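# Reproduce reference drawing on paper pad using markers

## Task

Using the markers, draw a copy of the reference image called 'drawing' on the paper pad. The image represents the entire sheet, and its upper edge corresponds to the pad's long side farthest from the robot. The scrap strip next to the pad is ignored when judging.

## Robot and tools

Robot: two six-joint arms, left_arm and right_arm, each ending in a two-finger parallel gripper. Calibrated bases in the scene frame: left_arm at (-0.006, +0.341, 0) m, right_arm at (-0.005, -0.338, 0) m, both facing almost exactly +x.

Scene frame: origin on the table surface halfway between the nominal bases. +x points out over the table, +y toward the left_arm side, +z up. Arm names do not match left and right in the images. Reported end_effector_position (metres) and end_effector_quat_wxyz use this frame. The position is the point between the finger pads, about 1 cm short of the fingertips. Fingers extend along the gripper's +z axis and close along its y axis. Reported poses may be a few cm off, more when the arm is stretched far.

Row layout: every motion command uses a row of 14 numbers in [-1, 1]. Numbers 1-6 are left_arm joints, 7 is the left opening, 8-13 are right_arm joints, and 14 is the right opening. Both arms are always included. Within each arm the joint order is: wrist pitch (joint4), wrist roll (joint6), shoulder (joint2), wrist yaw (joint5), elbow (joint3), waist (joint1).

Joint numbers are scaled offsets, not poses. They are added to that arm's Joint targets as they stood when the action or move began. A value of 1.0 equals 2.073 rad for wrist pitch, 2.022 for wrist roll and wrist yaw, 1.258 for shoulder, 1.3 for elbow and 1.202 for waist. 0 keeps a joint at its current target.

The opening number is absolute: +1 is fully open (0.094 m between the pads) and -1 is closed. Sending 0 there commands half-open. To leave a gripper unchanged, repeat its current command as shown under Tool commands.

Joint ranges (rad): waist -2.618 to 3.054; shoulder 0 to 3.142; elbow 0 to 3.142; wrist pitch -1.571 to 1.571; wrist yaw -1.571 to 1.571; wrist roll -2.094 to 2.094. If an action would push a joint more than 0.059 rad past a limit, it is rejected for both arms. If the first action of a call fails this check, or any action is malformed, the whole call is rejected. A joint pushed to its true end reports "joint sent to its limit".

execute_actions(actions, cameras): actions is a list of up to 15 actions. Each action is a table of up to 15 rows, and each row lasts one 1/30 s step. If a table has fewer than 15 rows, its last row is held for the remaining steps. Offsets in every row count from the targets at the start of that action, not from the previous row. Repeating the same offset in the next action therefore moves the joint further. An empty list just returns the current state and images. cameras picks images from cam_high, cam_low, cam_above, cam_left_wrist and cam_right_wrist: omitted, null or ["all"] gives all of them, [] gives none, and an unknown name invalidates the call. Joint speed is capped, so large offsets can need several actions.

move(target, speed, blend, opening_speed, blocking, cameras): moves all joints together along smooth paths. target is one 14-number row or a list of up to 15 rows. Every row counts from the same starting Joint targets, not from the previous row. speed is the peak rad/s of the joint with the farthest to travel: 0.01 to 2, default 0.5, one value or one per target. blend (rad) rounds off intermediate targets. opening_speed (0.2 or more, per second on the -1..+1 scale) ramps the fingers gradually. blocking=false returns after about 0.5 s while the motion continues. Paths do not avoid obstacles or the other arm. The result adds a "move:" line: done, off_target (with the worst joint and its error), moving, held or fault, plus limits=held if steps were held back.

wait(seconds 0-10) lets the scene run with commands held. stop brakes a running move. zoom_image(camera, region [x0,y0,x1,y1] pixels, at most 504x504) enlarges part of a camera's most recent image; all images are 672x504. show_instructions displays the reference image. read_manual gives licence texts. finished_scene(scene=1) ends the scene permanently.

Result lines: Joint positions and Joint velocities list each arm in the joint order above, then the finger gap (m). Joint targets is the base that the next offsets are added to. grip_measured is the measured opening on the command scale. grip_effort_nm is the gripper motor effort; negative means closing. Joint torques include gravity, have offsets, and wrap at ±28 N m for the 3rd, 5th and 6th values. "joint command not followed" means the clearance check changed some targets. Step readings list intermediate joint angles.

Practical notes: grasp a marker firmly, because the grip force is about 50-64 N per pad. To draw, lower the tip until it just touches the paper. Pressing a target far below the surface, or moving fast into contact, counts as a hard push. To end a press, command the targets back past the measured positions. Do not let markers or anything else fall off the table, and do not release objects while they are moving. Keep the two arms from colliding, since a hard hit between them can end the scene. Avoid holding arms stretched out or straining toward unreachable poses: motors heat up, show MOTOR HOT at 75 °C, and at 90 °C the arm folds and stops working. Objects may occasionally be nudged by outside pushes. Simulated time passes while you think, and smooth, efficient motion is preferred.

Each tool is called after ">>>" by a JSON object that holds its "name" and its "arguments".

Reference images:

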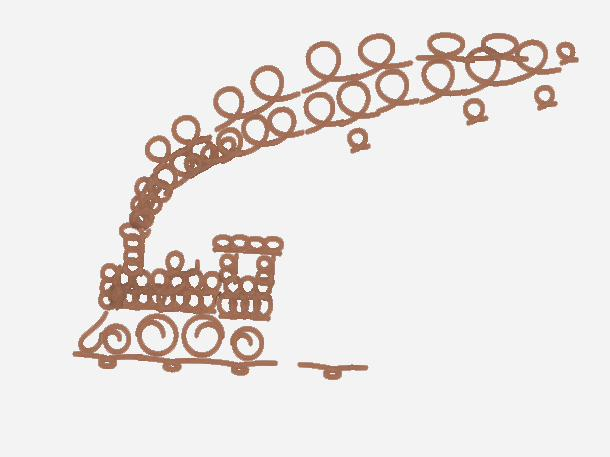

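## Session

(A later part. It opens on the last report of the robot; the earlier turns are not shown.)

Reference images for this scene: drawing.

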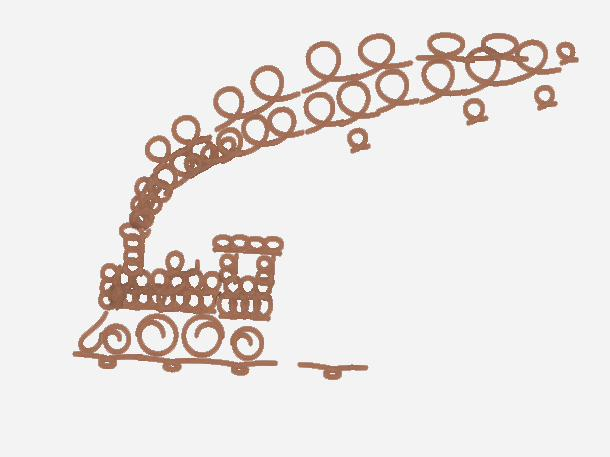

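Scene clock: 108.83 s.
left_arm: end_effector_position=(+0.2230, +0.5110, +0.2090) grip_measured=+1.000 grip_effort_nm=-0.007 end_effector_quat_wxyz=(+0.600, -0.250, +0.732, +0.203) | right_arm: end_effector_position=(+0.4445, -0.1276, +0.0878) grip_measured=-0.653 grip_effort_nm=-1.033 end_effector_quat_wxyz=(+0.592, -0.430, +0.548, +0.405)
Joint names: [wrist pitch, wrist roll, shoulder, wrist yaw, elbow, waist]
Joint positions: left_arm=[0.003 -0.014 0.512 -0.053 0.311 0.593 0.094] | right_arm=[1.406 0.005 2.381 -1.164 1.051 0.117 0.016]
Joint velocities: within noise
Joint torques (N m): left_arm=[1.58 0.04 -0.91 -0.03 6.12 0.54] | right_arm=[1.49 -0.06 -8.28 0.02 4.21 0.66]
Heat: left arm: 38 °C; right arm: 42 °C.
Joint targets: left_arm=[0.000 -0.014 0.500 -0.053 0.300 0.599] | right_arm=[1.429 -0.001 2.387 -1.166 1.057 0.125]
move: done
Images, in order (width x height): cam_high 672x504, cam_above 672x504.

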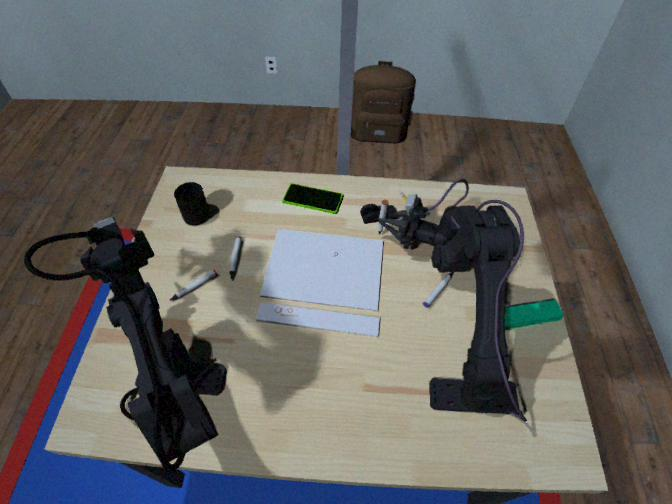

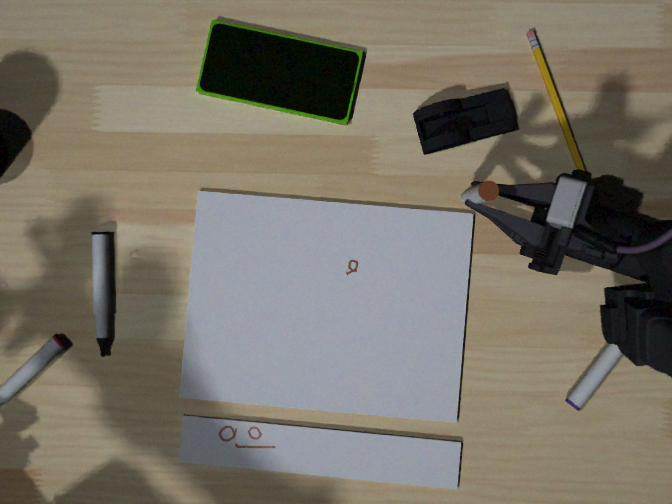

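>>> {"name": "zoom_image", "arguments": {"camera": "cam_above", "region": [324, 240, 380, 296]}}

>>> {"name": "show_instructions", "arguments": {}}

Scaled by 9.000 from the camera's 672x504 image, which has a finer 960x720 frame.

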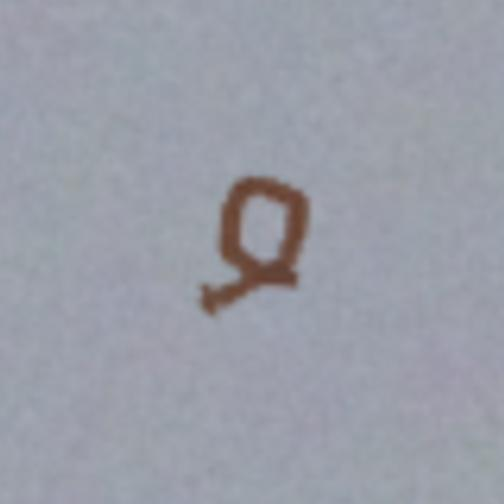

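Reference images for this scene: drawing.

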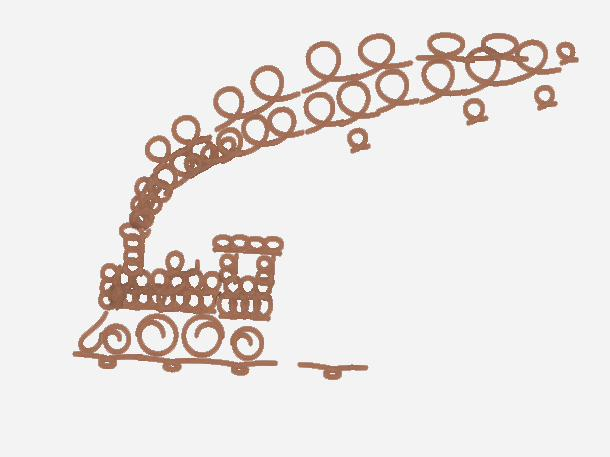

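>>> {"name": "move", "arguments": {"target": [[0,0,0,0,0,0,1,0,0,0,-0.0762,0,0.1292,-0.9],[0,0,0,0,0,0,1,0,0,0,-0.0915,0,0.1084,-0.9],[0,0,0,0,0,0,1,-0.0482,0,0,-0.0915,0,0.1084,-0.9],[0,0,0,0,0,0,1,-0.0482,0,0,-0.1005,0,0.0930,-0.9],[0,0,0,0,0,0,1,-0.0482,0,0,-0.1047,0,0.0837,-0.9],[0,0,0,0,0,0,1,-0.0482,0,0,-0.0821,0,0.0805,-0.9],[0,0,0,0,0,0,1,-0.0482,0,0,-0.0669,0,0.1048,-0.9],[0,0,0,0,0,0,1,-0.0482,0,0,-0.0571,0,0.1166,-0.9],[0,0,0,0,0,0,1,-0.0482,0,0,-0.0797,0,0.1198,-0.9],[0,0,0,0,0,0,1,-0.0482,0,0,-0.0910,0,0.0975,-0.9],[0,0,0,0,0,0,1,-0.0482,0,0,-0.1027,0,0.0909,-0.9],[0,0,0,0,0,0,1,-0.0482,0,0,-0.1091,0,0.0839,-0.9]], "speed": [0.4,0.15,0.15,0.06,0.06,0.06,0.06,0.06,0.06,0.06,0.06,0.06], "blend": [0,0,0,0.003,0.003,0.003,0.003,0.003,0.003,0.003,0.003,0], "cameras": ["cam_high","cam_above"]}}

Scene clock: 121.20 s.
left_arm: end_effector_position=(+0.2230, +0.5110, +0.2090) grip_measured=+1.000 grip_effort_nm=-0.007 end_effector_quat_wxyz=(+0.600, -0.250, +0.732, +0.203) | right_arm: end_effector_position=(+0.3797, -0.0739, +0.0778) grip_measured=-0.653 grip_effort_nm=-1.038 end_effector_quat_wxyz=(+0.495, -0.506, +0.493, +0.506)
Joint names: [wrist pitch, wrist roll, shoulder, wrist yaw, elbow, waist]
Joint positions: left_arm=[0.003 -0.014 0.512 -0.053 0.311 0.593 0.094] | right_arm=[1.337 0.005 2.381 -1.378 1.051 0.232 0.016]
Joint velocities: within noise
Joint torques (N m): left_arm=[1.59 0.03 -0.87 -0.05 6.04 0.43] | right_arm=[1.13 -0.06 -8.2 -0.06 4.1 -0.54]
Heat: left arm: 39 °C; right arm: 42 °C.
Joint targets: left_arm=[0.000 -0.014 0.500 -0.053 0.300 0.599] | right_arm=[1.329 -0.001 2.387 -1.387 1.057 0.226]
move: done
Images, in order (width x height): cam_high 672x504, cam_above 672x504.

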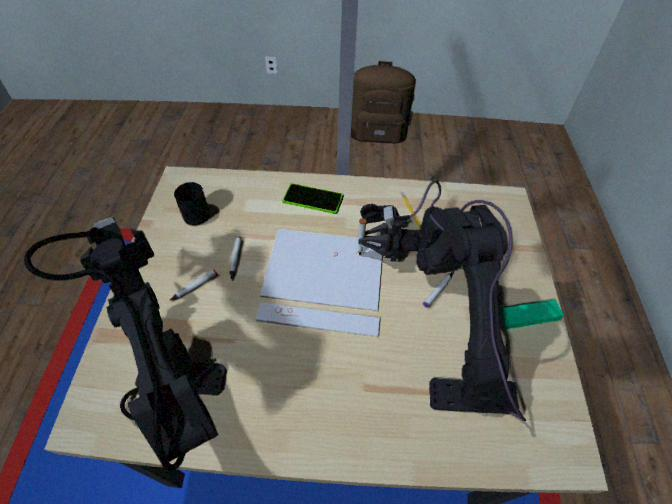

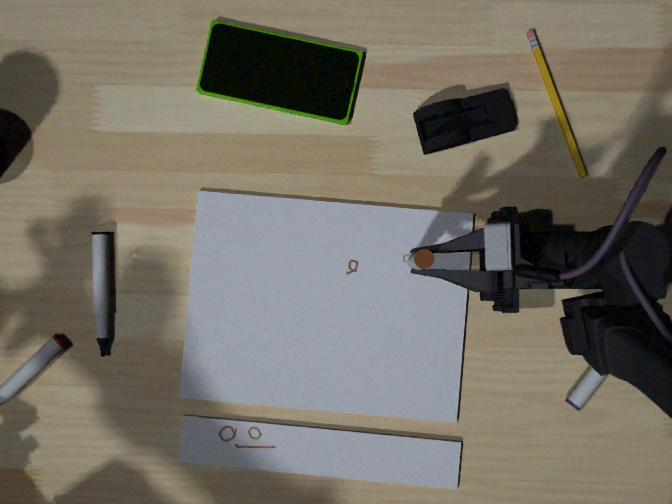

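>>> {"name": "move", "arguments": {"target": [[0,0,0,0,0,0,1,0.0482,0,0,0,0,0,-0.9],[0,0,0,0,0,0,1,0.0482,0,0,-0.0329,0,-0.0509,-0.9],[0,0,0,0,0,0,1,-0.001,0,0,-0.0329,0,-0.0509,-0.9],[0,0,0,0,0,0,1,-0.001,0,0,-0.0421,0,-0.0661,-0.9],[0,0,0,0,0,0,1,-0.001,0,0,-0.0451,0,-0.0752,-0.9],[0,0,0,0,0,0,1,-0.001,0,0,-0.0222,0,-0.0785,-0.9],[0,0,0,0,0,0,1,-0.001,0,0,-0.0076,0,-0.0543,-0.9],[0,0,0,0,0,0,1,-0.001,0,0,0.0007,0,-0.0448,-0.9],[0,0,0,0,0,0,1,-0.001,0,0,-0.0224,0,-0.0395,-0.9],[0,0,0,0,0,0,1,-0.001,0,0,-0.0332,0,-0.0617,-0.9],[0,0,0,0,0,0,1,-0.001,0,0,-0.0440,0,-0.0682,-0.9],[0,0,0,0,0,0,1,-0.001,0,0,-0.0463,0,-0.0728,-0.9]], "speed": [0.25,0.15,0.15,0.06,0.06,0.06,0.06,0.06,0.06,0.06,0.06,0.06], "blend": [0,0,0,0.003,0.003,0.003,0.003,0.003,0.003,0.003,0.003,0], "cameras": []}}

>>> {"name": "move", "arguments": {"target": [[0,0,0,0,0,0,1,0.05,0,0,0,0,0,-0.9],[0,0,0,0,0,0,1,0.05,0,0,0,0,-0.2,-0.9]], "speed": [0.25,0.5], "cameras": ["cam_above"]}}

Scene clock: 128.53 s.
left_arm: end_effector_position=(+0.2230, +0.5110, +0.2090) grip_measured=+1.000 grip_effort_nm=-0.012 end_effector_quat_wxyz=(+0.600, -0.250, +0.732, +0.203) | right_arm: end_effector_position=(+0.3847, -0.1083, +0.0776) grip_measured=-0.653 grip_effort_nm=-1.028 end_effector_quat_wxyz=(+0.493, -0.507, +0.492, +0.507)
Joint names: [wrist pitch, wrist roll, shoulder, wrist yaw, elbow, waist]
Joint positions: left_arm=[0.003 -0.014 0.512 -0.053 0.311 0.593 0.094] | right_arm=[1.336 0.005 2.381 -1.472 1.051 0.145 0.016]
Joint velocities: within noise
Joint torques (N m): left_arm=[1.6 0.02 -0.84 -0.07 6.02 0.46] | right_arm=[1.07 -0.06 -8.16 -0.09 4.03 -0.55]
Heat: left arm: 39 °C; right arm: 41 °C.
Joint targets: left_arm=[0.000 -0.014 0.500 -0.053 0.300 0.599] | right_arm=[1.327 -0.001 2.387 -1.480 1.057 0.139]
move: done; blend cut to 0.0028 rad at target 11
No camera images: "cameras" was empty.

Scene clock: 129.97 s.
left_arm: end_effector_position=(+0.2230, +0.5110, +0.2090) grip_measured=+1.000 grip_effort_nm=-0.002 end_effector_quat_wxyz=(+0.600, -0.250, +0.732, +0.203) | right_arm: end_effector_position=(+0.4288, -0.2128, +0.0842) grip_measured=-0.653 grip_effort_nm=-1.028 end_effector_quat_wxyz=(+0.570, -0.462, +0.532, +0.423)
Joint names: [wrist pitch, wrist roll, shoulder, wrist yaw, elbow, waist]
Joint positions: left_arm=[0.003 -0.014 0.512 -0.053 0.311 0.593 0.094] | right_arm=[1.412 0.005 2.381 -1.476 1.051 -0.108 0.016]
Joint velocities: within noise
Joint torques (N m): left_arm=[1.62 0.05 -0.88 -0.07 6.12 0.53] | right_arm=[1.3 -0.06 -8.13 0.01 4 0.58]
Heat: left arm: 39 °C; right arm: 41 °C.
Joint targets: left_arm=[0.000 -0.014 0.500 -0.053 0.300 0.599] | right_arm=[1.431 -0.001 2.387 -1.480 1.057 -0.102]
move: done
Images, in order (width x height): cam_above 672x504.

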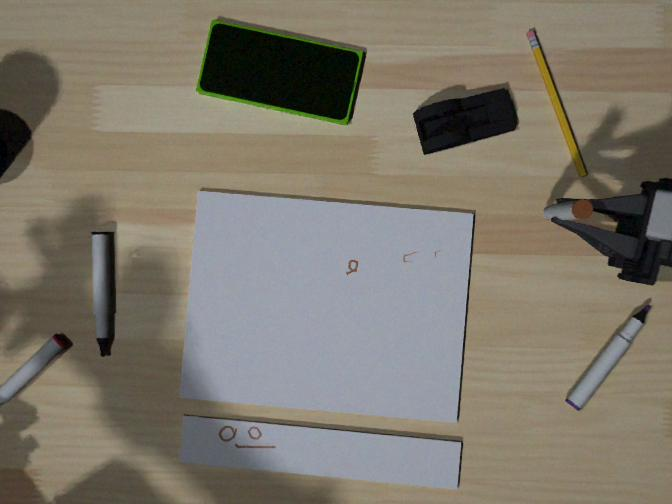

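>>> {"name": "zoom_image", "arguments": {"camera": "cam_above", "region": [390, 230, 460, 290]}}

Scaled by 7.200 from the camera's 672x504 image, which has a finer 960x720 frame.

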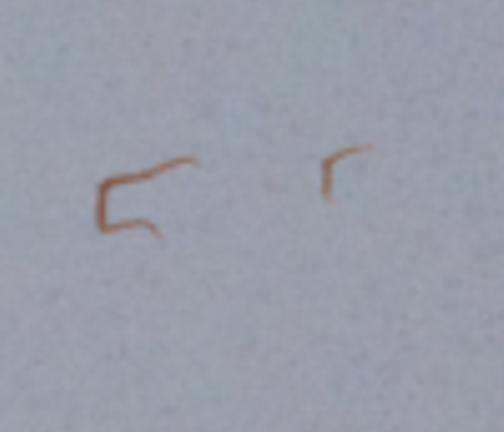

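>>> {"name": "move", "arguments": {"target": [[0,0,0,0,0,0,1,0,0,0,0.0791,0,0.3181,-0.9],[0,0,0,0,0,0,1,0,0,0,0.0638,0,0.2973,-0.9],[0,0,0,0,0,0,1,-0.0555,0,0,0.0638,0,0.2973,-0.9],[0,0,0,0,0,0,1,-0.0555,0,0,0.0548,0,0.2819,-0.9],[0,0,0,0,0,0,1,-0.0555,0,0,0.0506,0,0.2725,-0.9],[0,0,0,0,0,0,1,-0.0555,0,0,0.0731,0,0.2694,-0.9],[0,0,0,0,0,0,1,-0.0555,0,0,0.0884,0,0.2937,-0.9],[0,0,0,0,0,0,1,-0.0555,0,0,0.0982,0,0.3055,-0.9],[0,0,0,0,0,0,1,-0.0555,0,0,0.0756,0,0.3087,-0.9],[0,0,0,0,0,0,1,-0.0555,0,0,0.0642,0,0.2864,-0.9],[0,0,0,0,0,0,1,-0.0555,0,0,0.0526,0,0.2797,-0.9],[0,0,0,0,0,0,1,-0.0555,0,0,0.0461,0,0.2728,-0.9]], "speed": [0.4,0.15,0.15,0.06,0.06,0.06,0.06,0.06,0.06,0.06,0.06,0.06], "blend": [0,0,0,0.003,0.003,0.003,0.003,0.003,0.003,0.003,0.0028,0], "cameras": ["cam_high","cam_above"]}}

Scene clock: 137.60 s.
left_arm: end_effector_position=(+0.2230, +0.5110, +0.2090) grip_measured=+1.000 grip_effort_nm=-0.002 end_effector_quat_wxyz=(+0.600, -0.250, +0.732, +0.203) | right_arm: end_effector_position=(+0.3799, -0.0739, +0.0774) grip_measured=-0.653 grip_effort_nm=-1.033 end_effector_quat_wxyz=(+0.494, -0.505, +0.495, +0.506)
Joint names: [wrist pitch, wrist roll, shoulder, wrist yaw, elbow, waist]
Joint positions: left_arm=[0.003 -0.014 0.512 -0.053 0.311 0.593 0.094] | right_arm=[1.333 0.005 2.381 -1.377 1.051 0.232 0.016]
Joint velocities: within noise
Joint torques (N m): left_arm=[1.6 0.07 -0.95 -0.02 6.09 0.51] | right_arm=[1.05 -0.05 -8.2 -0.1 4.1 -0.55]
Heat: left arm: 39 °C; right arm: 41 °C.
Joint targets: left_arm=[0.000 -0.014 0.500 -0.053 0.300 0.599] | right_arm=[1.316 0.000 2.387 -1.387 1.057 0.226]
move: done
Images, in order (width x height): cam_high 672x504, cam_above 672x504.

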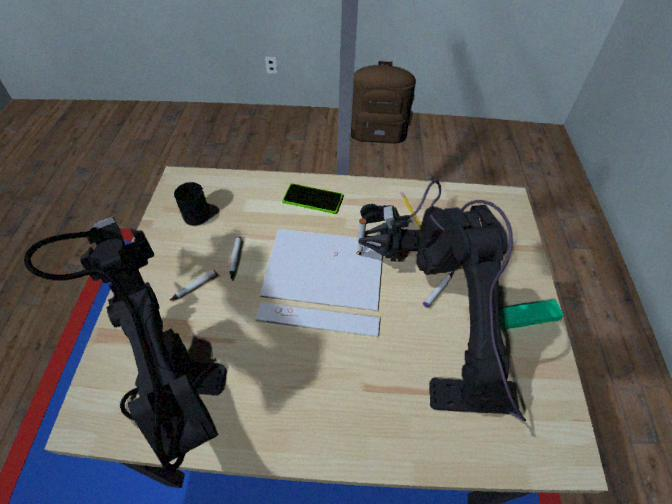

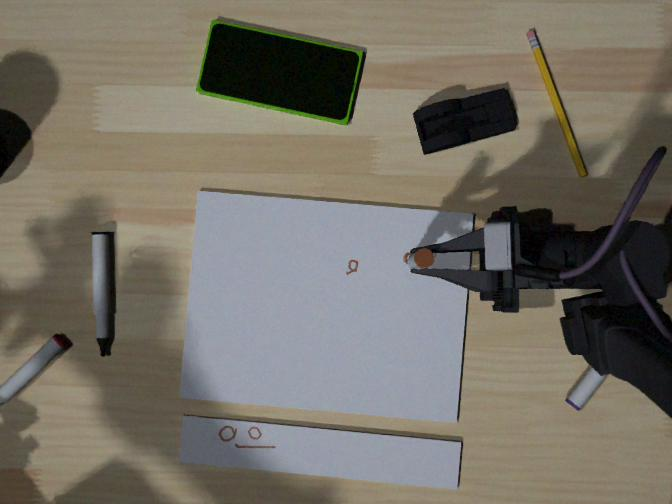

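>>> {"name": "move", "arguments": {"target": [[0,0,0,0,0,0,1,0.0482,0,0,0,0,0,-0.9],[0,0,0,0,0,0,1,0.0482,0,0,-0.0329,0,-0.0509,-0.9],[0,0,0,0,0,0,1,-0.001,0,0,-0.0329,0,-0.0509,-0.9],[0,0,0,0,0,0,1,-0.001,0,0,-0.0421,0,-0.0661,-0.9],[0,0,0,0,0,0,1,-0.001,0,0,-0.0451,0,-0.0752,-0.9],[0,0,0,0,0,0,1,-0.001,0,0,-0.0222,0,-0.0785,-0.9],[0,0,0,0,0,0,1,-0.001,0,0,-0.0076,0,-0.0543,-0.9],[0,0,0,0,0,0,1,-0.001,0,0,0.0007,0,-0.0448,-0.9],[0,0,0,0,0,0,1,-0.001,0,0,-0.0224,0,-0.0395,-0.9],[0,0,0,0,0,0,1,-0.001,0,0,-0.0332,0,-0.0617,-0.9],[0,0,0,0,0,0,1,-0.001,0,0,-0.0440,0,-0.0682,-0.9],[0,0,0,0,0,0,1,-0.001,0,0,-0.0463,0,-0.0728,-0.9]], "speed": [0.25,0.15,0.15,0.06,0.06,0.06,0.06,0.06,0.06,0.06,0.06,0.06], "blend": [0,0,0,0.003,0.003,0.003,0.003,0.003,0.003,0.003,0.0026,0], "cameras": ["cam_above"]}}

Scene clock: 143.83 s.
left_arm: end_effector_position=(+0.2230, +0.5110, +0.2090) grip_measured=+1.000 grip_effort_nm=-0.002 end_effector_quat_wxyz=(+0.600, -0.250, +0.732, +0.203) | right_arm: end_effector_position=(+0.3849, -0.1083, +0.0771) grip_measured=-0.653 grip_effort_nm=-1.038 end_effector_quat_wxyz=(+0.492, -0.506, +0.494, +0.508)
Joint names: [wrist pitch, wrist roll, shoulder, wrist yaw, elbow, waist]
Joint positions: left_arm=[0.003 -0.014 0.512 -0.053 0.311 0.593 0.094] | right_arm=[1.331 0.005 2.381 -1.47 1.051 0.145 0.016]
Joint velocities: within noise
Joint torques (N m): left_arm=[1.58 0.01 -0.8 -0.05 5.96 0.42] | right_arm=[0.99 -0.06 -8.14 -0.11 4.04 -0.54]
Heat: left arm: 39 °C; right arm: 41 °C.
Joint targets: left_arm=[0.000 -0.014 0.500 -0.053 0.300 0.599] | right_arm=[1.314 0.000 2.387 -1.481 1.057 0.138]
move: done
Images, in order (width x height): cam_above 672x504.

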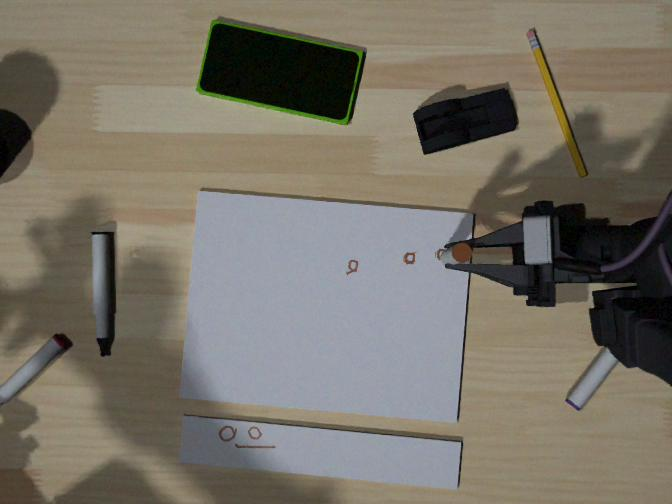

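>>> {"name": "move", "arguments": {"target": [[0,0,0,0,0,0,1,0.0482,0,0,0,0,0,-0.9],[0,0,0,0,0,0,1,0.0482,0,0,0.0722,0,0.0129,-0.9],[0,0,0,0,0,0,1,0.0482,0,0,0.0558,0,-0.0037,-0.9],[0,0,0,0,0,0,1,0.0005,0,0,0.0558,0,-0.0037,-0.9],[0,0,0,0,0,0,1,0.0005,0,0,0.0474,0,-0.0168,-0.9],[0,0,0,0,0,0,1,0.0005,0,0,0.0450,0,-0.0234,-0.9],[0,0,0,0,0,0,1,0.0005,0,0,0.0681,0,-0.0271,-0.9],[0,0,0,0,0,0,1,0.0005,0,0,0.0816,0,-0.0025,-0.9],[0,0,0,0,0,0,1,0.0005,0,0,0.0889,0,0.0062,-0.9],[0,0,0,0,0,0,1,0.0005,0,0,0.0657,0,0.0100,-0.9],[0,0,0,0,0,0,1,0.0005,0,0,0.0555,0,-0.0127,-0.9],[0,0,0,0,0,0,1,0.0005,0,0,0.0456,0,-0.0190,-0.9],[0,0,0,0,0,0,1,0.0005,0,0,0.0405,0,-0.0247,-0.9],[0,0,0,0,0,0,1,0.0482,0,0,0.0405,0,-0.0247,-0.9]], "speed": [0.25,0.25,0.15,0.15,0.06,0.06,0.06,0.06,0.06,0.06,0.06,0.06,0.06,0.25], "blend": [0,0,0,0,0.003,0.003,0.003,0.003,0.003,0.003,0.003,0.003,0,0], "cameras": ["cam_above"]}}

Scene clock: 151.87 s.
left_arm: end_effector_position=(+0.2230, +0.5110, +0.2090) grip_measured=+1.000 grip_effort_nm=-0.007 end_effector_quat_wxyz=(+0.600, -0.250, +0.732, +0.203) | right_arm: end_effector_position=(+0.4052, -0.1204, +0.0835) grip_measured=-0.653 grip_effort_nm=-1.033 end_effector_quat_wxyz=(+0.536, -0.492, +0.503, +0.467)
Joint names: [wrist pitch, wrist roll, shoulder, wrist yaw, elbow, waist]
Joint positions: left_arm=[0.003 -0.014 0.512 -0.053 0.311 0.593 0.094] | right_arm=[1.393 0.005 2.381 -1.392 1.051 0.115 0.016]
Joint velocities: within noise
Joint torques (N m): left_arm=[1.55 0.04 -0.77 -0.05 6.02 0.5] | right_arm=[1.37 -0.06 -8.16 -0.04 4.07 -0.55]
Heat: left arm: 39 °C; right arm: 41 °C.
Joint targets: left_arm=[0.000 -0.014 0.500 -0.053 0.300 0.599] | right_arm=[1.414 0.000 2.387 -1.399 1.057 0.109]
move: done
Images, in order (width x height): cam_above 672x504.

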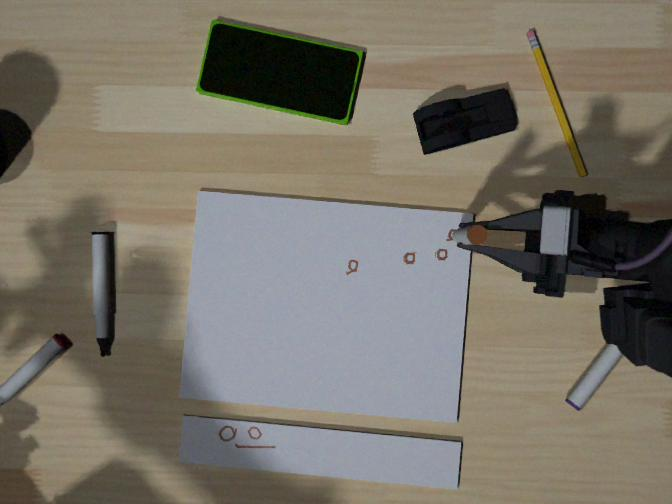

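>>> {"name": "zoom_image", "arguments": {"camera": "cam_above", "region": [390, 220, 460, 280]}}

Scaled by 7.200 from the camera's 672x504 image, which has a finer 960x720 frame.

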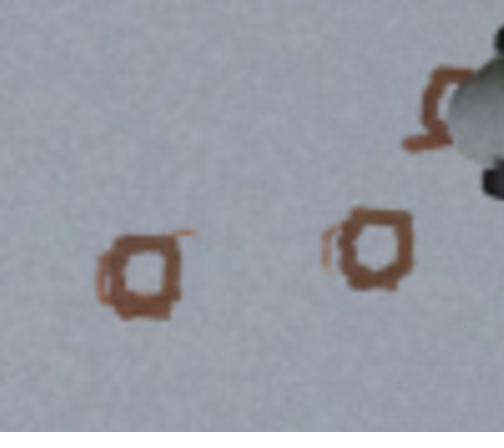

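>>> {"name": "move", "arguments": {"target": [[0,0,0,0,0,0,1,0,0,0,0.1157,0,0.1880,-0.9],[0,0,0,0,0,0,1,0,0,0,0.1007,0,0.1669,-0.9],[0,0,0,0,0,0,1,-0.0444,0,0,0.1007,0,0.1669,-0.9],[0,0,0,0,0,0,1,-0.0444,0,0,0.0883,0,0.1442,-0.9],[0,0,0,0,0,0,1,-0.0444,0,0,0.0811,0,0.1290,-0.9],[0,0,0,0,0,0,1,-0.0444,0,0,0.1094,0,0.1245,-0.9],[0,0,0,0,0,0,1,-0.0444,0,0,0.1405,0,0.1548,-0.9],[0,0,0,0,0,0,1,-0.0444,0,0,0.1607,0,0.1762,-0.9],[0,0,0,0,0,0,1,-0.0444,0,0,0.1324,0,0.1820,-0.9],[0,0,0,0,0,0,1,-0.0444,0,0,0.1093,0,0.1557,-0.9],[0,0,0,0,0,0,1,-0.0444,0,0,0.0855,0,0.1408,-0.9],[0,0,0,0,0,0,1,-0.0444,0,0,0.0592,0,0.1138,-0.9]], "speed": [0.3,0.15,0.15,0.08,0.08,0.08,0.08,0.08,0.08,0.08,0.08,0.08], "blend": [0,0,0,0.004,0.004,0.004,0.004,0.004,0.004,0.004,0.004,0], "cameras": ["cam_above"]}}

Scene clock: 163.80 s.
left_arm: end_effector_position=(+0.2230, +0.5110, +0.2090) grip_measured=+1.000 grip_effort_nm=-0.007 end_effector_quat_wxyz=(+0.600, -0.250, +0.732, +0.203) | right_arm: end_effector_position=(+0.3939, -0.0667, +0.0778) grip_measured=-0.653 grip_effort_nm=-1.033 end_effector_quat_wxyz=(+0.517, -0.483, +0.516, +0.483)
Joint names: [wrist pitch, wrist roll, shoulder, wrist yaw, elbow, waist]
Joint positions: left_arm=[0.003 -0.014 0.512 -0.053 0.311 0.593 0.094] | right_arm=[1.336 0.005 2.381 -1.269 1.051 0.252 0.016]
Joint velocities: within noise
Joint torques (N m): left_arm=[1.58 0.04 -0.84 -0.02 6.02 0.47] | right_arm=[1.13 -0.06 -8.25 -0.1 4.16 -0.54]
Heat: left arm: 40 °C; right arm: 41 °C.
Joint targets: left_arm=[0.000 -0.014 0.500 -0.053 0.300 0.599] | right_arm=[1.322 0.000 2.387 -1.279 1.057 0.246]
move: done
Images, in order (width x height): cam_above 672x504.

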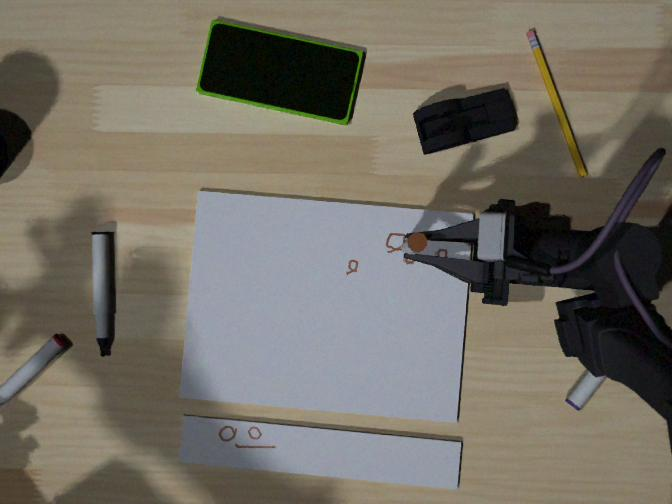

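>>> {"name": "move", "arguments": {"target": [[0,0,0,0,0,0,1,-0.0005,0,0,-0.0068,0,-0.0215,-0.9],[0,0,0,0,0,0,1,-0.0005,0,0,-0.0091,0,-0.0304,-0.9],[0,0,0,0,0,0,1,-0.0005,0,0,0.0195,0,-0.0359,-0.9],[0,0,0,0,0,0,1,-0.0005,0,0,0.0485,0,-0.0062,-0.9],[0,0,0,0,0,0,1,-0.0005,0,0,0.0662,0,0.0132,-0.9],[0,0,0,0,0,0,1,-0.0005,0,0,0.0377,0,0.0195,-0.9],[0,0,0,0,0,0,1,-0.0005,0,0,0.0161,0,-0.0064,-0.9],[0,0,0,0,0,0,1,-0.0005,0,0,-0.0068,0,-0.0215,-0.9],[0,0,0,0,0,0,1,-0.0005,0,0,-0.0294,0,-0.0414,-0.9],[0,0,0,0,0,0,1,-0.001,0,0,-0.0394,0,-0.0710,-0.9]], "speed": 0.08, "blend": 0.004, "cameras": []}}

Scene clock: 169.90 s.
left_arm: end_effector_position=(+0.2230, +0.5110, +0.2090) grip_measured=+1.000 grip_effort_nm=-0.007 end_effector_quat_wxyz=(+0.600, -0.250, +0.732, +0.203) | right_arm: end_effector_position=(+0.4012, -0.1001, +0.0776) grip_measured=-0.653 grip_effort_nm=-1.038 end_effector_quat_wxyz=(+0.517, -0.482, +0.517, +0.482)
Joint names: [wrist pitch, wrist roll, shoulder, wrist yaw, elbow, waist]
Joint positions: left_arm=[0.003 -0.014 0.512 -0.053 0.311 0.593 0.094] | right_arm=[1.334 0.005 2.381 -1.351 1.051 0.166 0.016]
Joint velocities: within noise
Joint torques (N m): left_arm=[1.57 0.03 -1.01 -0.07 5.93 0.39] | right_arm=[1.08 -0.06 -8.2 -0.08 4.11 -0.54]
Heat: left arm: 40 °C; right arm: 41 °C.
Joint targets: left_arm=[0.000 -0.014 0.500 -0.053 0.300 0.599] | right_arm=[1.320 0.000 2.387 -1.358 1.057 0.160]
move: done
No camera images: "cameras" was empty.

>>> {"name": "move", "arguments": {"target": [[0,0,0,0,0,0,1,-0.0005,0,0,-0.0035,0,-0.0105,-0.9],[0,0,0,0,0,0,1,-0.0005,0,0,0.0252,0,-0.0170,-0.9],[0,0,0,0,0,0,1,-0.0005,0,0,0.0521,0,0.0120,-0.9],[0,0,0,0,0,0,1,-0.0005,0,0,0.0675,0,0.0299,-0.9],[0,0,0,0,0,0,1,-0.0005,0,0,0.0387,0,0.0366,-0.9],[0,0,0,0,0,0,1,-0.0005,0,0,0.0184,0,0.0111,-0.9],[0,0,0,0,0,0,1,-0.0005,0,0,-0.0025,0,-0.0011,-0.9],[0,0,0,0,0,0,1,-0.0005,0,0,-0.0197,0,-0.0273,-0.9],[0,0,0,0,0,0,1,0.05,0,0,-0.0197,0,-0.0273,-0.9],[0,0,0,0,0,0,1,0.05,0,0,-0.0197,0,-0.21,-0.9]], "speed": [0.08,0.08,0.08,0.08,0.08,0.08,0.08,0.08,0.25,0.5], "blend": [0.004,0.004,0.004,0.004,0.004,0.004,0.004,0,0,0], "cameras": ["cam_above"]}}

>>> {"name": "zoom_image", "arguments": {"camera": "cam_above", "region": [340, 205, 480, 285]}}

Scene clock: 176.20 s.
left_arm: end_effector_position=(+0.2230, +0.5110, +0.2090) grip_measured=+1.000 grip_effort_nm=-0.007 end_effector_quat_wxyz=(+0.600, -0.250, +0.732, +0.203) | right_arm: end_effector_position=(+0.4416, -0.2122, +0.0845) grip_measured=-0.653 grip_effort_nm=-1.033 end_effector_quat_wxyz=(+0.585, -0.439, +0.549, +0.406)
Joint names: [wrist pitch, wrist roll, shoulder, wrist yaw, elbow, waist]
Joint positions: left_arm=[0.003 -0.014 0.512 -0.053 0.311 0.593 0.094] | right_arm=[1.403 0.005 2.381 -1.395 1.051 -0.098 0.016]
Joint velocities: within noise
Joint torques (N m): left_arm=[1.58 0.02 -0.87 -0.04 5.98 0.53] | right_arm=[1.35 -0.06 -8.17 0.01 4.05 0.47]
Heat: left arm: 40 °C; right arm: 41 °C.
Joint targets: left_arm=[0.000 -0.014 0.500 -0.053 0.300 0.599] | right_arm=[1.423 0.000 2.387 -1.398 1.057 -0.092]
move: done
Images, in order (width x height): cam_above 672x504.

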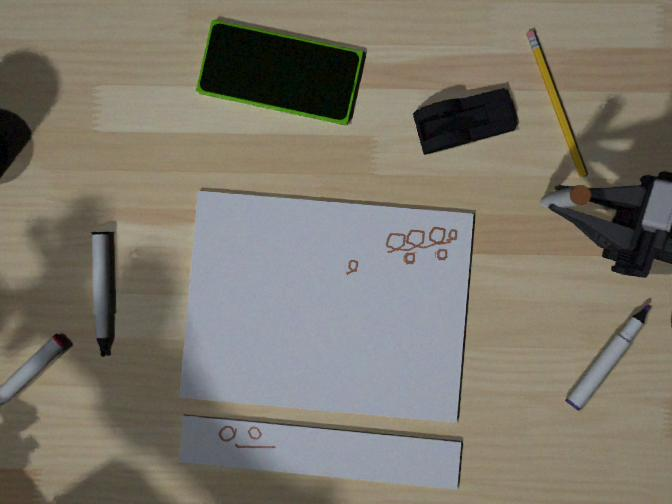

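Scaled by 3.600 from the camera's 672x504 image, which has a finer 960x720 frame.

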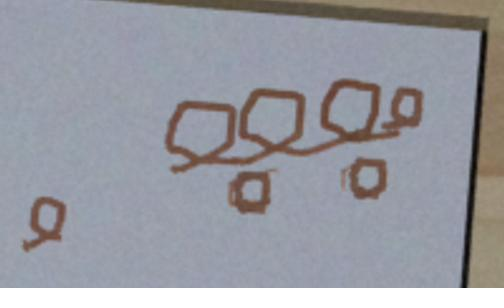

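>>> {"name": "move", "arguments": {"target": [[0,0,0,0,0,0,1,0,0,0,0.1852,0,0.3670,-0.9],[0,0,0,0,0,0,1,0,0,0,0.1703,0,0.3462,-0.9],[0,0,0,0,0,0,1,-0.0468,0,0,0.1703,0,0.3462,-0.9],[0,0,0,0,0,0,1,-0.0468,0,0,0.1403,0,0.3154,-0.9],[0,0,0,0,0,0,1,-0.0468,0,0,0.1259,0,0.2946,-0.9],[0,0,0,0,0,0,1,-0.0468,0,0,0.1464,0,0.2915,-0.9],[0,0,0,0,0,0,1,-0.0468,0,0,0.1659,0,0.3196,-0.9],[0,0,0,0,0,0,1,-0.0468,0,0,0.1835,0,0.3338,-0.9],[0,0,0,0,0,0,1,-0.0468,0,0,0.1914,0,0.3463,-0.9],[0,0,0,0,0,0,1,-0.0468,0,0,0.1700,0,0.3492,-0.9],[0,0,0,0,0,0,1,-0.0468,0,0,0.1534,0,0.3224,-0.9],[0,0,0,0,0,0,1,-0.0468,0,0,0.1338,0,0.3085,-0.9],[0,0,0,0,0,0,1,-0.0475,0,0,0.1028,0,0.2805,-0.9]], "speed": [0.4,0.15,0.15,0.08,0.08,0.08,0.08,0.08,0.08,0.08,0.08,0.08,0.08], "blend": [0,0,0,0.004,0.004,0.004,0.004,0.004,0.004,0.004,0.004,0.004,0], "cameras": ["cam_above"]}}

Scene clock: 186.57 s.
left_arm: end_effector_position=(+0.2230, +0.5110, +0.2090) grip_measured=+1.000 grip_effort_nm=-0.007 end_effector_quat_wxyz=(+0.600, -0.250, +0.732, +0.203) | right_arm: end_effector_position=(+0.4097, -0.0687, +0.0781) grip_measured=-0.653 grip_effort_nm=-1.033 end_effector_quat_wxyz=(+0.539, -0.460, +0.536, +0.460)
Joint names: [wrist pitch, wrist roll, shoulder, wrist yaw, elbow, waist]
Joint positions: left_arm=[0.003 -0.014 0.512 -0.053 0.311 0.593 0.094] | right_arm=[1.338 0.005 2.381 -1.181 1.051 0.251 0.016]
Joint velocities: left_arm=[-0.081 -0.168 0.007 -0.022 0.012 -0.007 0] | right_arm=[within noise]
Joint torques (N m): left_arm=[1.58 0.01 -0.88 -0.03 5.89 0.39] | right_arm=[1.19 -0.06 -8.28 -0.1 4.22 -0.54]
Heat: left arm: 40 °C; right arm: 41 °C.
Joint targets: left_arm=[0.000 -0.014 0.500 -0.053 0.300 0.599] | right_arm=[1.325 0.000 2.387 -1.191 1.057 0.245]
move: done
Images, in order (width x height): cam_above 672x504.

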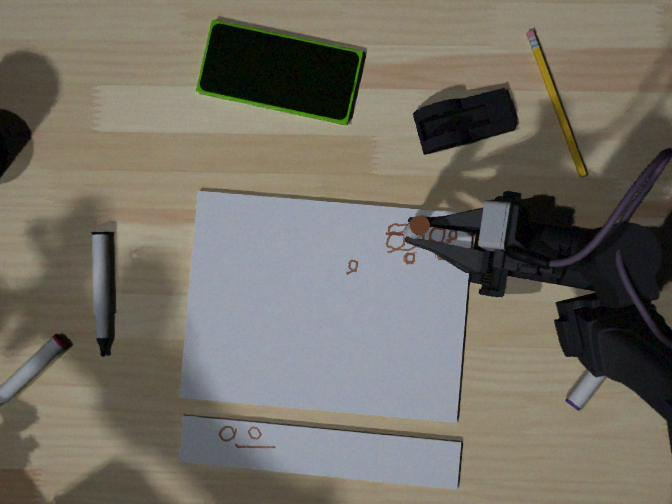

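>>> {"name": "zoom_image", "arguments": {"camera": "cam_above", "region": [340, 205, 480, 285]}}

Scaled by 3.600 from the camera's 672x504 image, which has a finer 960x720 frame.

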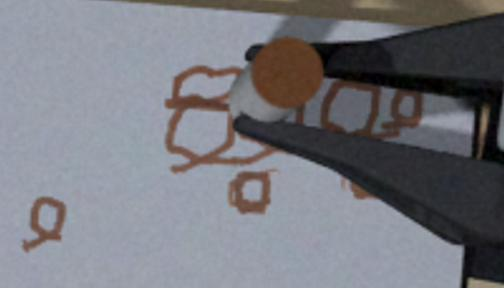

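>>> {"name": "move", "arguments": {"target": [[0,0,0,0,0,0,1,-0.0005,0,0,-0.0246,0,-0.0265,-0.9],[0,0,0,0,0,0,1,-0.001,0,0,-0.0350,0,-0.0462,-0.9],[0,0,0,0,0,0,1,-0.001,0,0,-0.0142,0,-0.0496,-0.9],[0,0,0,0,0,0,1,-0.001,0,0,0.0037,0,-0.0224,-0.9],[0,0,0,0,0,0,1,-0.001,0,0,0.0191,0,-0.0090,-0.9],[0,0,0,0,0,0,1,-0.001,0,0,0.0254,0,0.0027,-0.9],[0,0,0,0,0,0,1,-0.001,0,0,0.0039,0,0.0061,-0.9],[0,0,0,0,0,0,1,-0.001,0,0,-0.0113,0,-0.0200,-0.9],[0,0,0,0,0,0,1,-0.001,0,0,-0.0302,0,-0.0330,-0.9],[0,0,0,0,0,0,1,-0.0025,0,0,-0.0565,0,-0.0583,-0.9],[0,0,0,0,0,0,1,0.045,0,0,-0.0565,0,-0.0583,-0.9]], "speed": [0.08,0.08,0.08,0.08,0.08,0.08,0.08,0.08,0.08,0.08,0.25], "blend": [0.004,0.004,0.004,0.004,0.004,0.004,0.004,0.004,0.004,0,0], "cameras": []}}

Scene clock: 193.23 s.
left_arm: end_effector_position=(+0.2230, +0.5110, +0.2090) grip_measured=+1.000 grip_effort_nm=-0.007 end_effector_quat_wxyz=(+0.600, -0.250, +0.732, +0.203) | right_arm: end_effector_position=(+0.4066, -0.0949, +0.0849) grip_measured=-0.653 grip_effort_nm=-1.038 end_effector_quat_wxyz=(+0.545, -0.484, +0.507, +0.461)
Joint names: [wrist pitch, wrist roll, shoulder, wrist yaw, elbow, waist]
Joint positions: left_arm=[0.003 -0.014 0.512 -0.053 0.311 0.593 0.094] | right_arm=[1.396 0.005 2.381 -1.298 1.051 0.181 0.016]
Joint velocities: within noise
Joint torques (N m): left_arm=[1.61 0.06 -0.9 -0.04 6.01 0.47] | right_arm=[1.43 -0.06 -8.21 -0.04 4.12 -0.54]
Heat: left arm: 40 °C; right arm: 41 °C.
Joint targets: left_arm=[0.000 -0.014 0.500 -0.053 0.300 0.599] | right_arm=[1.418 0.000 2.387 -1.305 1.057 0.175]
move: done
No camera images: "cameras" was empty.

>>> {"name": "move", "arguments": {"target": [[0,0,0,0,0,0,1,0,0,0,0.1191,0,0.1990,-0.9],[0,0,0,0,0,0,1,0,0,0,0.1042,0,0.1782,-0.9],[0,0,0,0,0,0,1,-0.0448,0,0,0.1042,0,0.1782,-0.9],[0,0,0,0,0,0,1,-0.0448,0,0,0.0897,0,0.1474,-0.9],[0,0,0,0,0,0,1,-0.0448,0,0,0.0813,0,0.1329,-0.9],[0,0,0,0,0,0,1,-0.0448,0,0,0.1082,0,0.1280,-0.9],[0,0,0,0,0,0,1,-0.0448,0,0,0.1298,0,0.1544,-0.9],[0,0,0,0,0,0,1,-0.0448,0,0,0.1504,0,0.1676,-0.9],[0,0,0,0,0,0,1,-0.0448,0,0,0.1579,0,0.1788,-0.9],[0,0,0,0,0,0,1,-0.0448,0,0,0.1318,0,0.1837,-0.9],[0,0,0,0,0,0,1,-0.0448,0,0,0.1094,0,0.1572,-0.9],[0,0,0,0,0,0,1,-0.0448,0,0,0.0852,0,0.1427,-0.9],[0,0,0,0,0,0,1,-0.0453,0,0,0.0610,0,0.1205,-0.9],[0,0,0,0,0,0,1,0.0005,0,0,0.0610,0,0.1205,-0.9]], "speed": [0.4,0.15,0.15,0.08,0.08,0.08,0.08,0.08,0.08,0.08,0.08,0.08,0.08,0.25], "blend": [0,0,0,0.004,0.004,0.004,0.004,0.004,0.004,0.004,0.004,0.004,0,0], "cameras": ["cam_above"]}}

>>> {"name": "zoom_image", "arguments": {"camera": "cam_above", "region": [340, 205, 480, 285]}}

Scene clock: 202.27 s.
left_arm: end_effector_position=(+0.2230, +0.5110, +0.2090) grip_measured=+1.000 grip_effort_nm=-0.002 end_effector_quat_wxyz=(+0.600, -0.250, +0.732, +0.203) | right_arm: end_effector_position=(+0.3892, -0.0387, +0.0862) grip_measured=-0.653 grip_effort_nm=-1.033 end_effector_quat_wxyz=(+0.541, -0.486, +0.501, +0.469)
Joint names: [wrist pitch, wrist roll, shoulder, wrist yaw, elbow, waist]
Joint positions: left_arm=[0.003 -0.014 0.512 -0.053 0.311 0.593 0.094] | right_arm=[1.396 0.005 2.381 -1.175 1.051 0.326 0.016]
Joint velocities: within noise
Joint torques (N m): left_arm=[1.61 0.06 -0.91 0.01 6.04 0.44] | right_arm=[1.52 -0.06 -8.27 -0.03 4.21 -0.54]
Heat: left arm: 40 °C; right arm: 42 °C.
Joint targets: left_arm=[0.000 -0.014 0.500 -0.053 0.300 0.599] | right_arm=[1.419 0.000 2.387 -1.181 1.057 0.320]
move: done
Images, in order (width x height): cam_above 672x504.

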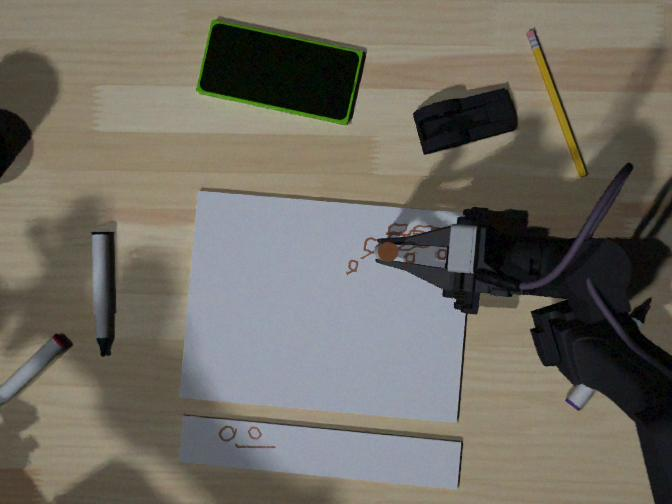

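Scaled by 3.600 from the camera's 672x504 image, which has a finer 960x720 frame.

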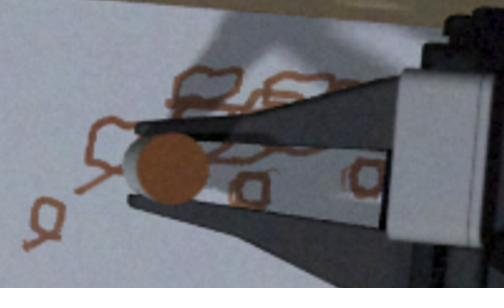

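>>> {"name": "move", "arguments": {"target": [[0,0,0,0,0,0,1,0,0,0,0.1986,0,0.1676,-0.9],[0,0,0,0,0,0,1,0,0,0,0.1837,0,0.1468,-0.9],[0,0,0,0,0,0,1,-0.0424,0,0,0.1837,0,0.1468,-0.9],[0,0,0,0,0,0,1,-0.0424,0,0,0.1620,0,0.1138,-0.9],[0,0,0,0,0,0,1,-0.0424,0,0,0.1555,0,0.0993,-0.9],[0,0,0,0,0,0,1,-0.0424,0,0,0.1810,0,0.0958,-0.9],[0,0,0,0,0,0,1,-0.0424,0,0,0.2108,0,0.1255,-0.9],[0,0,0,0,0,0,1,-0.0424,0,0,0.2494,0,0.1475,-0.9],[0,0,0,0,0,0,1,-0.0424,0,0,0.2661,0,0.1653,-0.9],[0,0,0,0,0,0,1,-0.0424,0,0,0.2401,0,0.1679,-0.9],[0,0,0,0,0,0,1,-0.0424,0,0,0.2069,0,0.1374,-0.9],[0,0,0,0,0,0,1,-0.0424,0,0,0.1605,0,0.1104,-0.9],[0,0,0,0,0,0,1,-0.0428,0,0,0.1246,0,0.0768,-0.9]], "speed": [0.5,0.15,0.15,0.09,0.09,0.09,0.09,0.09,0.09,0.09,0.09,0.09,0.09], "blend": [0,0,0,0.004,0.004,0.004,0.004,0.004,0.004,0.004,0.004,0.004,0], "cameras": ["cam_above"]}}

>>> {"name": "zoom_image", "arguments": {"camera": "cam_above", "region": [310, 200, 450, 280]}}

Scene clock: 214.60 s.
left_arm: end_effector_position=(+0.2230, +0.5110, +0.2090) grip_measured=+1.000 grip_effort_nm=-0.007 end_effector_quat_wxyz=(+0.600, -0.250, +0.732, +0.203) | right_arm: end_effector_position=(+0.4050, -0.0090, +0.0789) grip_measured=-0.653 grip_effort_nm=-1.028 end_effector_quat_wxyz=(+0.561, -0.434, +0.556, +0.435)
Joint names: [wrist pitch, wrist roll, shoulder, wrist yaw, elbow, waist]
Joint positions: left_arm=[0.003 -0.014 0.512 -0.053 0.311 0.593 0.094] | right_arm=[1.34 0.005 2.381 -0.92 1.051 0.418 0.016]
Joint velocities: within noise
Joint torques (N m): left_arm=[1.6 0.05 -0.94 -0.06 6.08 0.36] | right_arm=[1.35 -0.06 -8.4 -0.08 4.37 -0.54]
Heat: left arm: 40 °C; right arm: 42 °C.
Joint targets: left_arm=[0.000 -0.014 0.500 -0.053 0.300 0.599] | right_arm=[1.331 0.000 2.387 -0.930 1.057 0.412]
move: done
Images, in order (width x height): cam_above 672x504.

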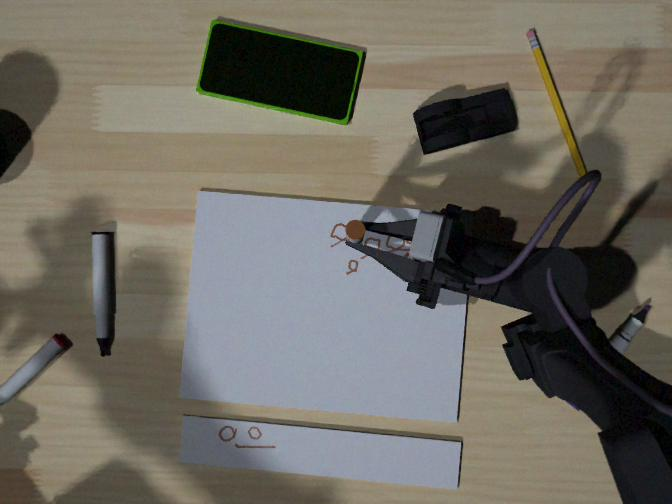

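Scaled by 3.600 from the camera's 672x504 image, which has a finer 960x720 frame.

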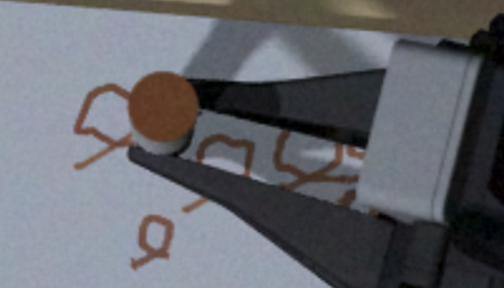

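>>> {"name": "move", "arguments": {"target": [[0,0,0,0,0,0,1,-0.0005,0,0,-0.0313,0,-0.0329,-0.9],[0,0,0,0,0,0,1,-0.0005,0,0,-0.0346,0,-0.0439,-0.9],[0,0,0,0,0,0,1,-0.0005,0,0,-0.0090,0,-0.0482,-0.9],[0,0,0,0,0,0,1,-0.0005,0,0,0.0175,0,-0.0207,-0.9],[0,0,0,0,0,0,1,-0.0005,0,0,0.0495,0,-0.0025,-0.9],[0,0,0,0,0,0,1,-0.0005,0,0,0.0620,0,0.0135,-0.9],[0,0,0,0,0,0,1,-0.0005,0,0,0.0366,0,0.0169,-0.9],[0,0,0,0,0,0,1,-0.0005,0,0,0.0084,0,-0.0106,-0.9],[0,0,0,0,0,0,1,-0.0005,0,0,-0.0346,0,-0.0365,-0.9],[0,0,0,0,0,0,1,-0.001,0,0,-0.0574,0,-0.0646,-0.9],[0,0,0,0,0,0,1,0.043,0,0,-0.0574,0,-0.0646,-0.9],[0,0,0,0,0,0,1,0.043,0,0,-0.0574,0,-0.3,-0.9]], "speed": [0.08,0.08,0.08,0.08,0.08,0.08,0.08,0.08,0.08,0.08,0.25,0.5], "blend": [0.004,0.004,0.004,0.004,0.004,0.004,0.004,0.004,0.004,0,0,0], "cameras": ["cam_above"]}}

>>> {"name": "zoom_image", "arguments": {"camera": "cam_above", "region": [315, 205, 475, 285]}}

Scene clock: 223.80 s.
left_arm: end_effector_position=(+0.2230, +0.5110, +0.2090) grip_measured=+1.000 grip_effort_nm=-0.002 end_effector_quat_wxyz=(+0.600, -0.250, +0.732, +0.203) | right_arm: end_effector_position=(+0.4781, -0.1701, +0.0875) grip_measured=-0.653 grip_effort_nm=-1.033 end_effector_quat_wxyz=(+0.627, -0.371, +0.588, +0.351)
Joint names: [wrist pitch, wrist roll, shoulder, wrist yaw, elbow, waist]
Joint positions: left_arm=[0.003 -0.014 0.512 -0.053 0.311 0.593 0.094] | right_arm=[1.395 0.005 2.381 -1.044 1.051 0.044 0.016]
Joint velocities: within noise
Joint torques (N m): left_arm=[1.58 0.05 -0.84 0 6.16 0.49] | right_arm=[1.58 -0.06 -8.32 0.01 4.27 0.58]
Heat: left arm: 41 °C; right arm: 42 °C.
Joint targets: left_arm=[0.000 -0.014 0.500 -0.053 0.300 0.599] | right_arm=[1.420 0.000 2.387 -1.046 1.057 0.052]
move: done
Images, in order (width x height): cam_above 672x504.

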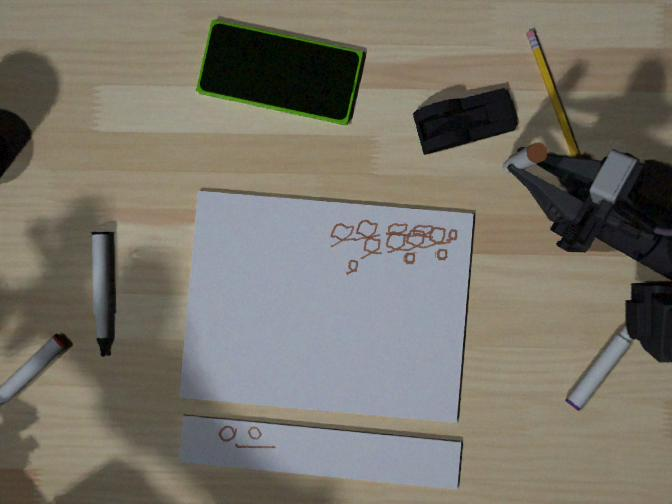

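Scaled by 3.150 from the camera's 672x504 image, which has a finer 960x720 frame.

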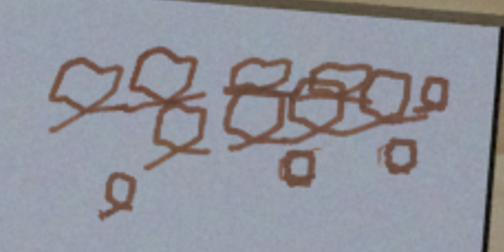

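>>> {"name": "zoom_image", "arguments": {"camera": "cam_above", "region": [325, 212, 385, 262]}}

>>> {"name": "zoom_image", "arguments": {"camera": "cam_above", "region": [380, 215, 465, 270]}}

Scaled by 8.400 from the camera's 672x504 image, which has a finer 960x720 frame.

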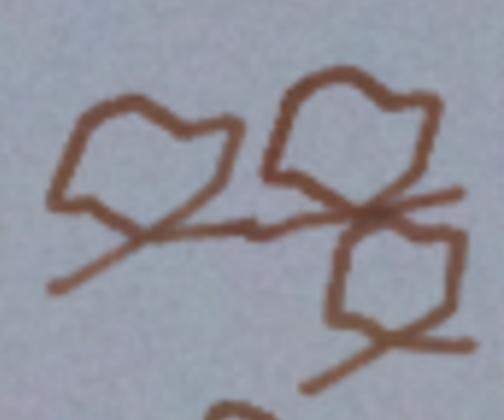

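Scaled by 5.929 from the camera's 672x504 image, which has a finer 960x720 frame.

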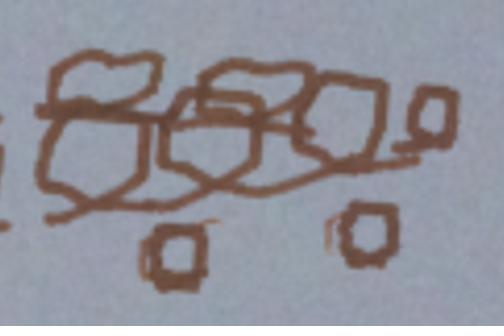

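>>> {"name": "move", "arguments": {"target": [[0,0,0,0,0,0,1,0,0,0,0.0632,0,0.3750,-0.9],[0,0,0,0,0,0,1,0,0,0,0.0483,0,0.3584,-0.9],[0,0,0,0,0,0,1,-0.0438,0,0,0.0483,0,0.3584,-0.9],[0,0,0,0,0,0,1,-0.0438,0,0,0.0293,0,0.3327,-0.9],[0,0,0,0,0,0,1,-0.0438,0,0,0.0223,0,0.3208,-0.9],[0,0,0,0,0,0,1,-0.0438,0,0,0.0391,0,0.3208,-0.9],[0,0,0,0,0,0,1,-0.0438,0,0,0.0454,0,0.3171,-0.9],[0,0,0,0,0,0,1,-0.0438,0,0,0.0454,0,0.3371,-0.9],[0,0,0,0,0,0,1,-0.0438,0,0,0.0706,0,0.3444,-0.9],[0,0,0,0,0,0,1,-0.0438,0,0,0.0931,0,0.3580,-0.9],[0,0,0,0,0,0,1,-0.0438,0,0,0.1025,0,0.3702,-0.9],[0,0,0,0,0,0,1,-0.0438,0,0,0.0857,0,0.3702,-0.9],[0,0,0,0,0,0,1,-0.0438,0,0,0.0793,0,0.3739,-0.9],[0,0,0,0,0,0,1,-0.0438,0,0,0.0793,0,0.3539,-0.9],[0,0,0,0,0,0,1,-0.0438,0,0,0.0568,0,0.3478,-0.9]], "speed": [0.5,0.15,0.15,0.1,0.1,0.1,0.1,0.1,0.1,0.1,0.1,0.1,0.1,0.1,0.1], "blend": [0,0,0,0.003,0.003,0.003,0.003,0.003,0.003,0.003,0.003,0.003,0.003,0.003,0], "cameras": []}}

>>> {"name": "move", "arguments": {"target": [[0,0,0,0,0,0,1,0,0,0,-0.0284,0,-0.0173,-0.9],[0,0,0,0,0,0,1,0,0,0,-0.0498,0,-0.0359,-0.9],[0,0,0,0,0,0,1,0,0,0,-0.0632,0,-0.0547,-0.9],[0,0,0,0,0,0,1,0,0,0,-0.0724,0,-0.0690,-0.9],[0,0,0,0,0,0,1,0,0,0,-0.0556,0,-0.0690,-0.9],[0,0,0,0,0,0,1,0,0,0,-0.0478,0,-0.0735,-0.9],[0,0,0,0,0,0,1,0,0,0,-0.0478,0,-0.0536,-0.9],[0,0,0,0,0,0,1,0,0,0,-0.0209,0,-0.0459,-0.9],[0,0,0,0,0,0,1,0,0,0,0.0029,0,-0.0313,-0.9],[0,0,0,0,0,0,1,0,0,0,0.0122,0,-0.0185,-0.9],[0,0,0,0,0,0,1,0,0,0,-0.0046,0,-0.0185,-0.9],[0,0,0,0,0,0,1,0,0,0,-0.0124,0,-0.0136,-0.9],[0,0,0,0,0,0,1,0,0,0,-0.0124,0,-0.0336,-0.9],[0,0,0,0,0,0,1,0,0,0,-0.0364,0,-0.0399,-0.9]], "speed": 0.1, "blend": 0.003, "cameras": []}}

Scene clock: 234.53 s.
left_arm: end_effector_position=(+0.2230, +0.5110, +0.2090) grip_measured=+1.000 grip_effort_nm=-0.002 end_effector_quat_wxyz=(+0.600, -0.250, +0.732, +0.203) | right_arm: end_effector_position=(+0.3854, +0.0141, +0.0788) grip_measured=-0.653 grip_effort_nm=-1.033 end_effector_quat_wxyz=(+0.548, -0.450, +0.543, +0.451)
Joint names: [wrist pitch, wrist roll, shoulder, wrist yaw, elbow, waist]
Joint positions: left_arm=[0.003 -0.014 0.512 -0.053 0.311 0.593 0.094] | right_arm=[1.339 0.005 2.381 -0.92 1.051 0.476 0.016]
Joint velocities: within noise
Joint torques (N m): left_arm=[1.56 0.05 -0.96 -0.05 5.82 0.51] | right_arm=[1.34 -0.05 -8.4 -0.11 4.37 -0.54]
Heat: left arm: 41 °C; right arm: 42 °C.
Joint targets: left_arm=[0.000 -0.014 0.500 -0.053 0.300 0.599] | right_arm=[1.329 0.000 2.387 -0.931 1.057 0.470]
move: done
No camera images: "cameras" was empty.

Scene clock: 239.67 s.
left_arm: end_effector_position=(+0.2230, +0.5110, +0.2090) grip_measured=+1.000 grip_effort_nm=-0.007 end_effector_quat_wxyz=(+0.600, -0.250, +0.732, +0.203) | right_arm: end_effector_position=(+0.3890, -0.0024, +0.0786) grip_measured=-0.653 grip_effort_nm=-1.033 end_effector_quat_wxyz=(+0.542, -0.457, +0.537, +0.457)
Joint names: [wrist pitch, wrist roll, shoulder, wrist yaw, elbow, waist]
Joint positions: left_arm=[0.003 -0.014 0.512 -0.053 0.311 0.593 0.094] | right_arm=[1.339 0.005 2.381 -0.994 1.051 0.428 0.016]
Joint velocities: within noise
Joint torques (N m): left_arm=[1.59 0.01 -0.96 -0.01 6.11 0.53] | right_arm=[1.31 -0.06 -8.38 -0.09 4.33 -0.54]
Heat: left arm: 41 °C; right arm: 42 °C.
Joint targets: left_arm=[0.000 -0.014 0.500 -0.053 0.300 0.599] | right_arm=[1.329 0.000 2.387 -1.004 1.057 0.422]
move: done
No camera images: "cameras" was empty.


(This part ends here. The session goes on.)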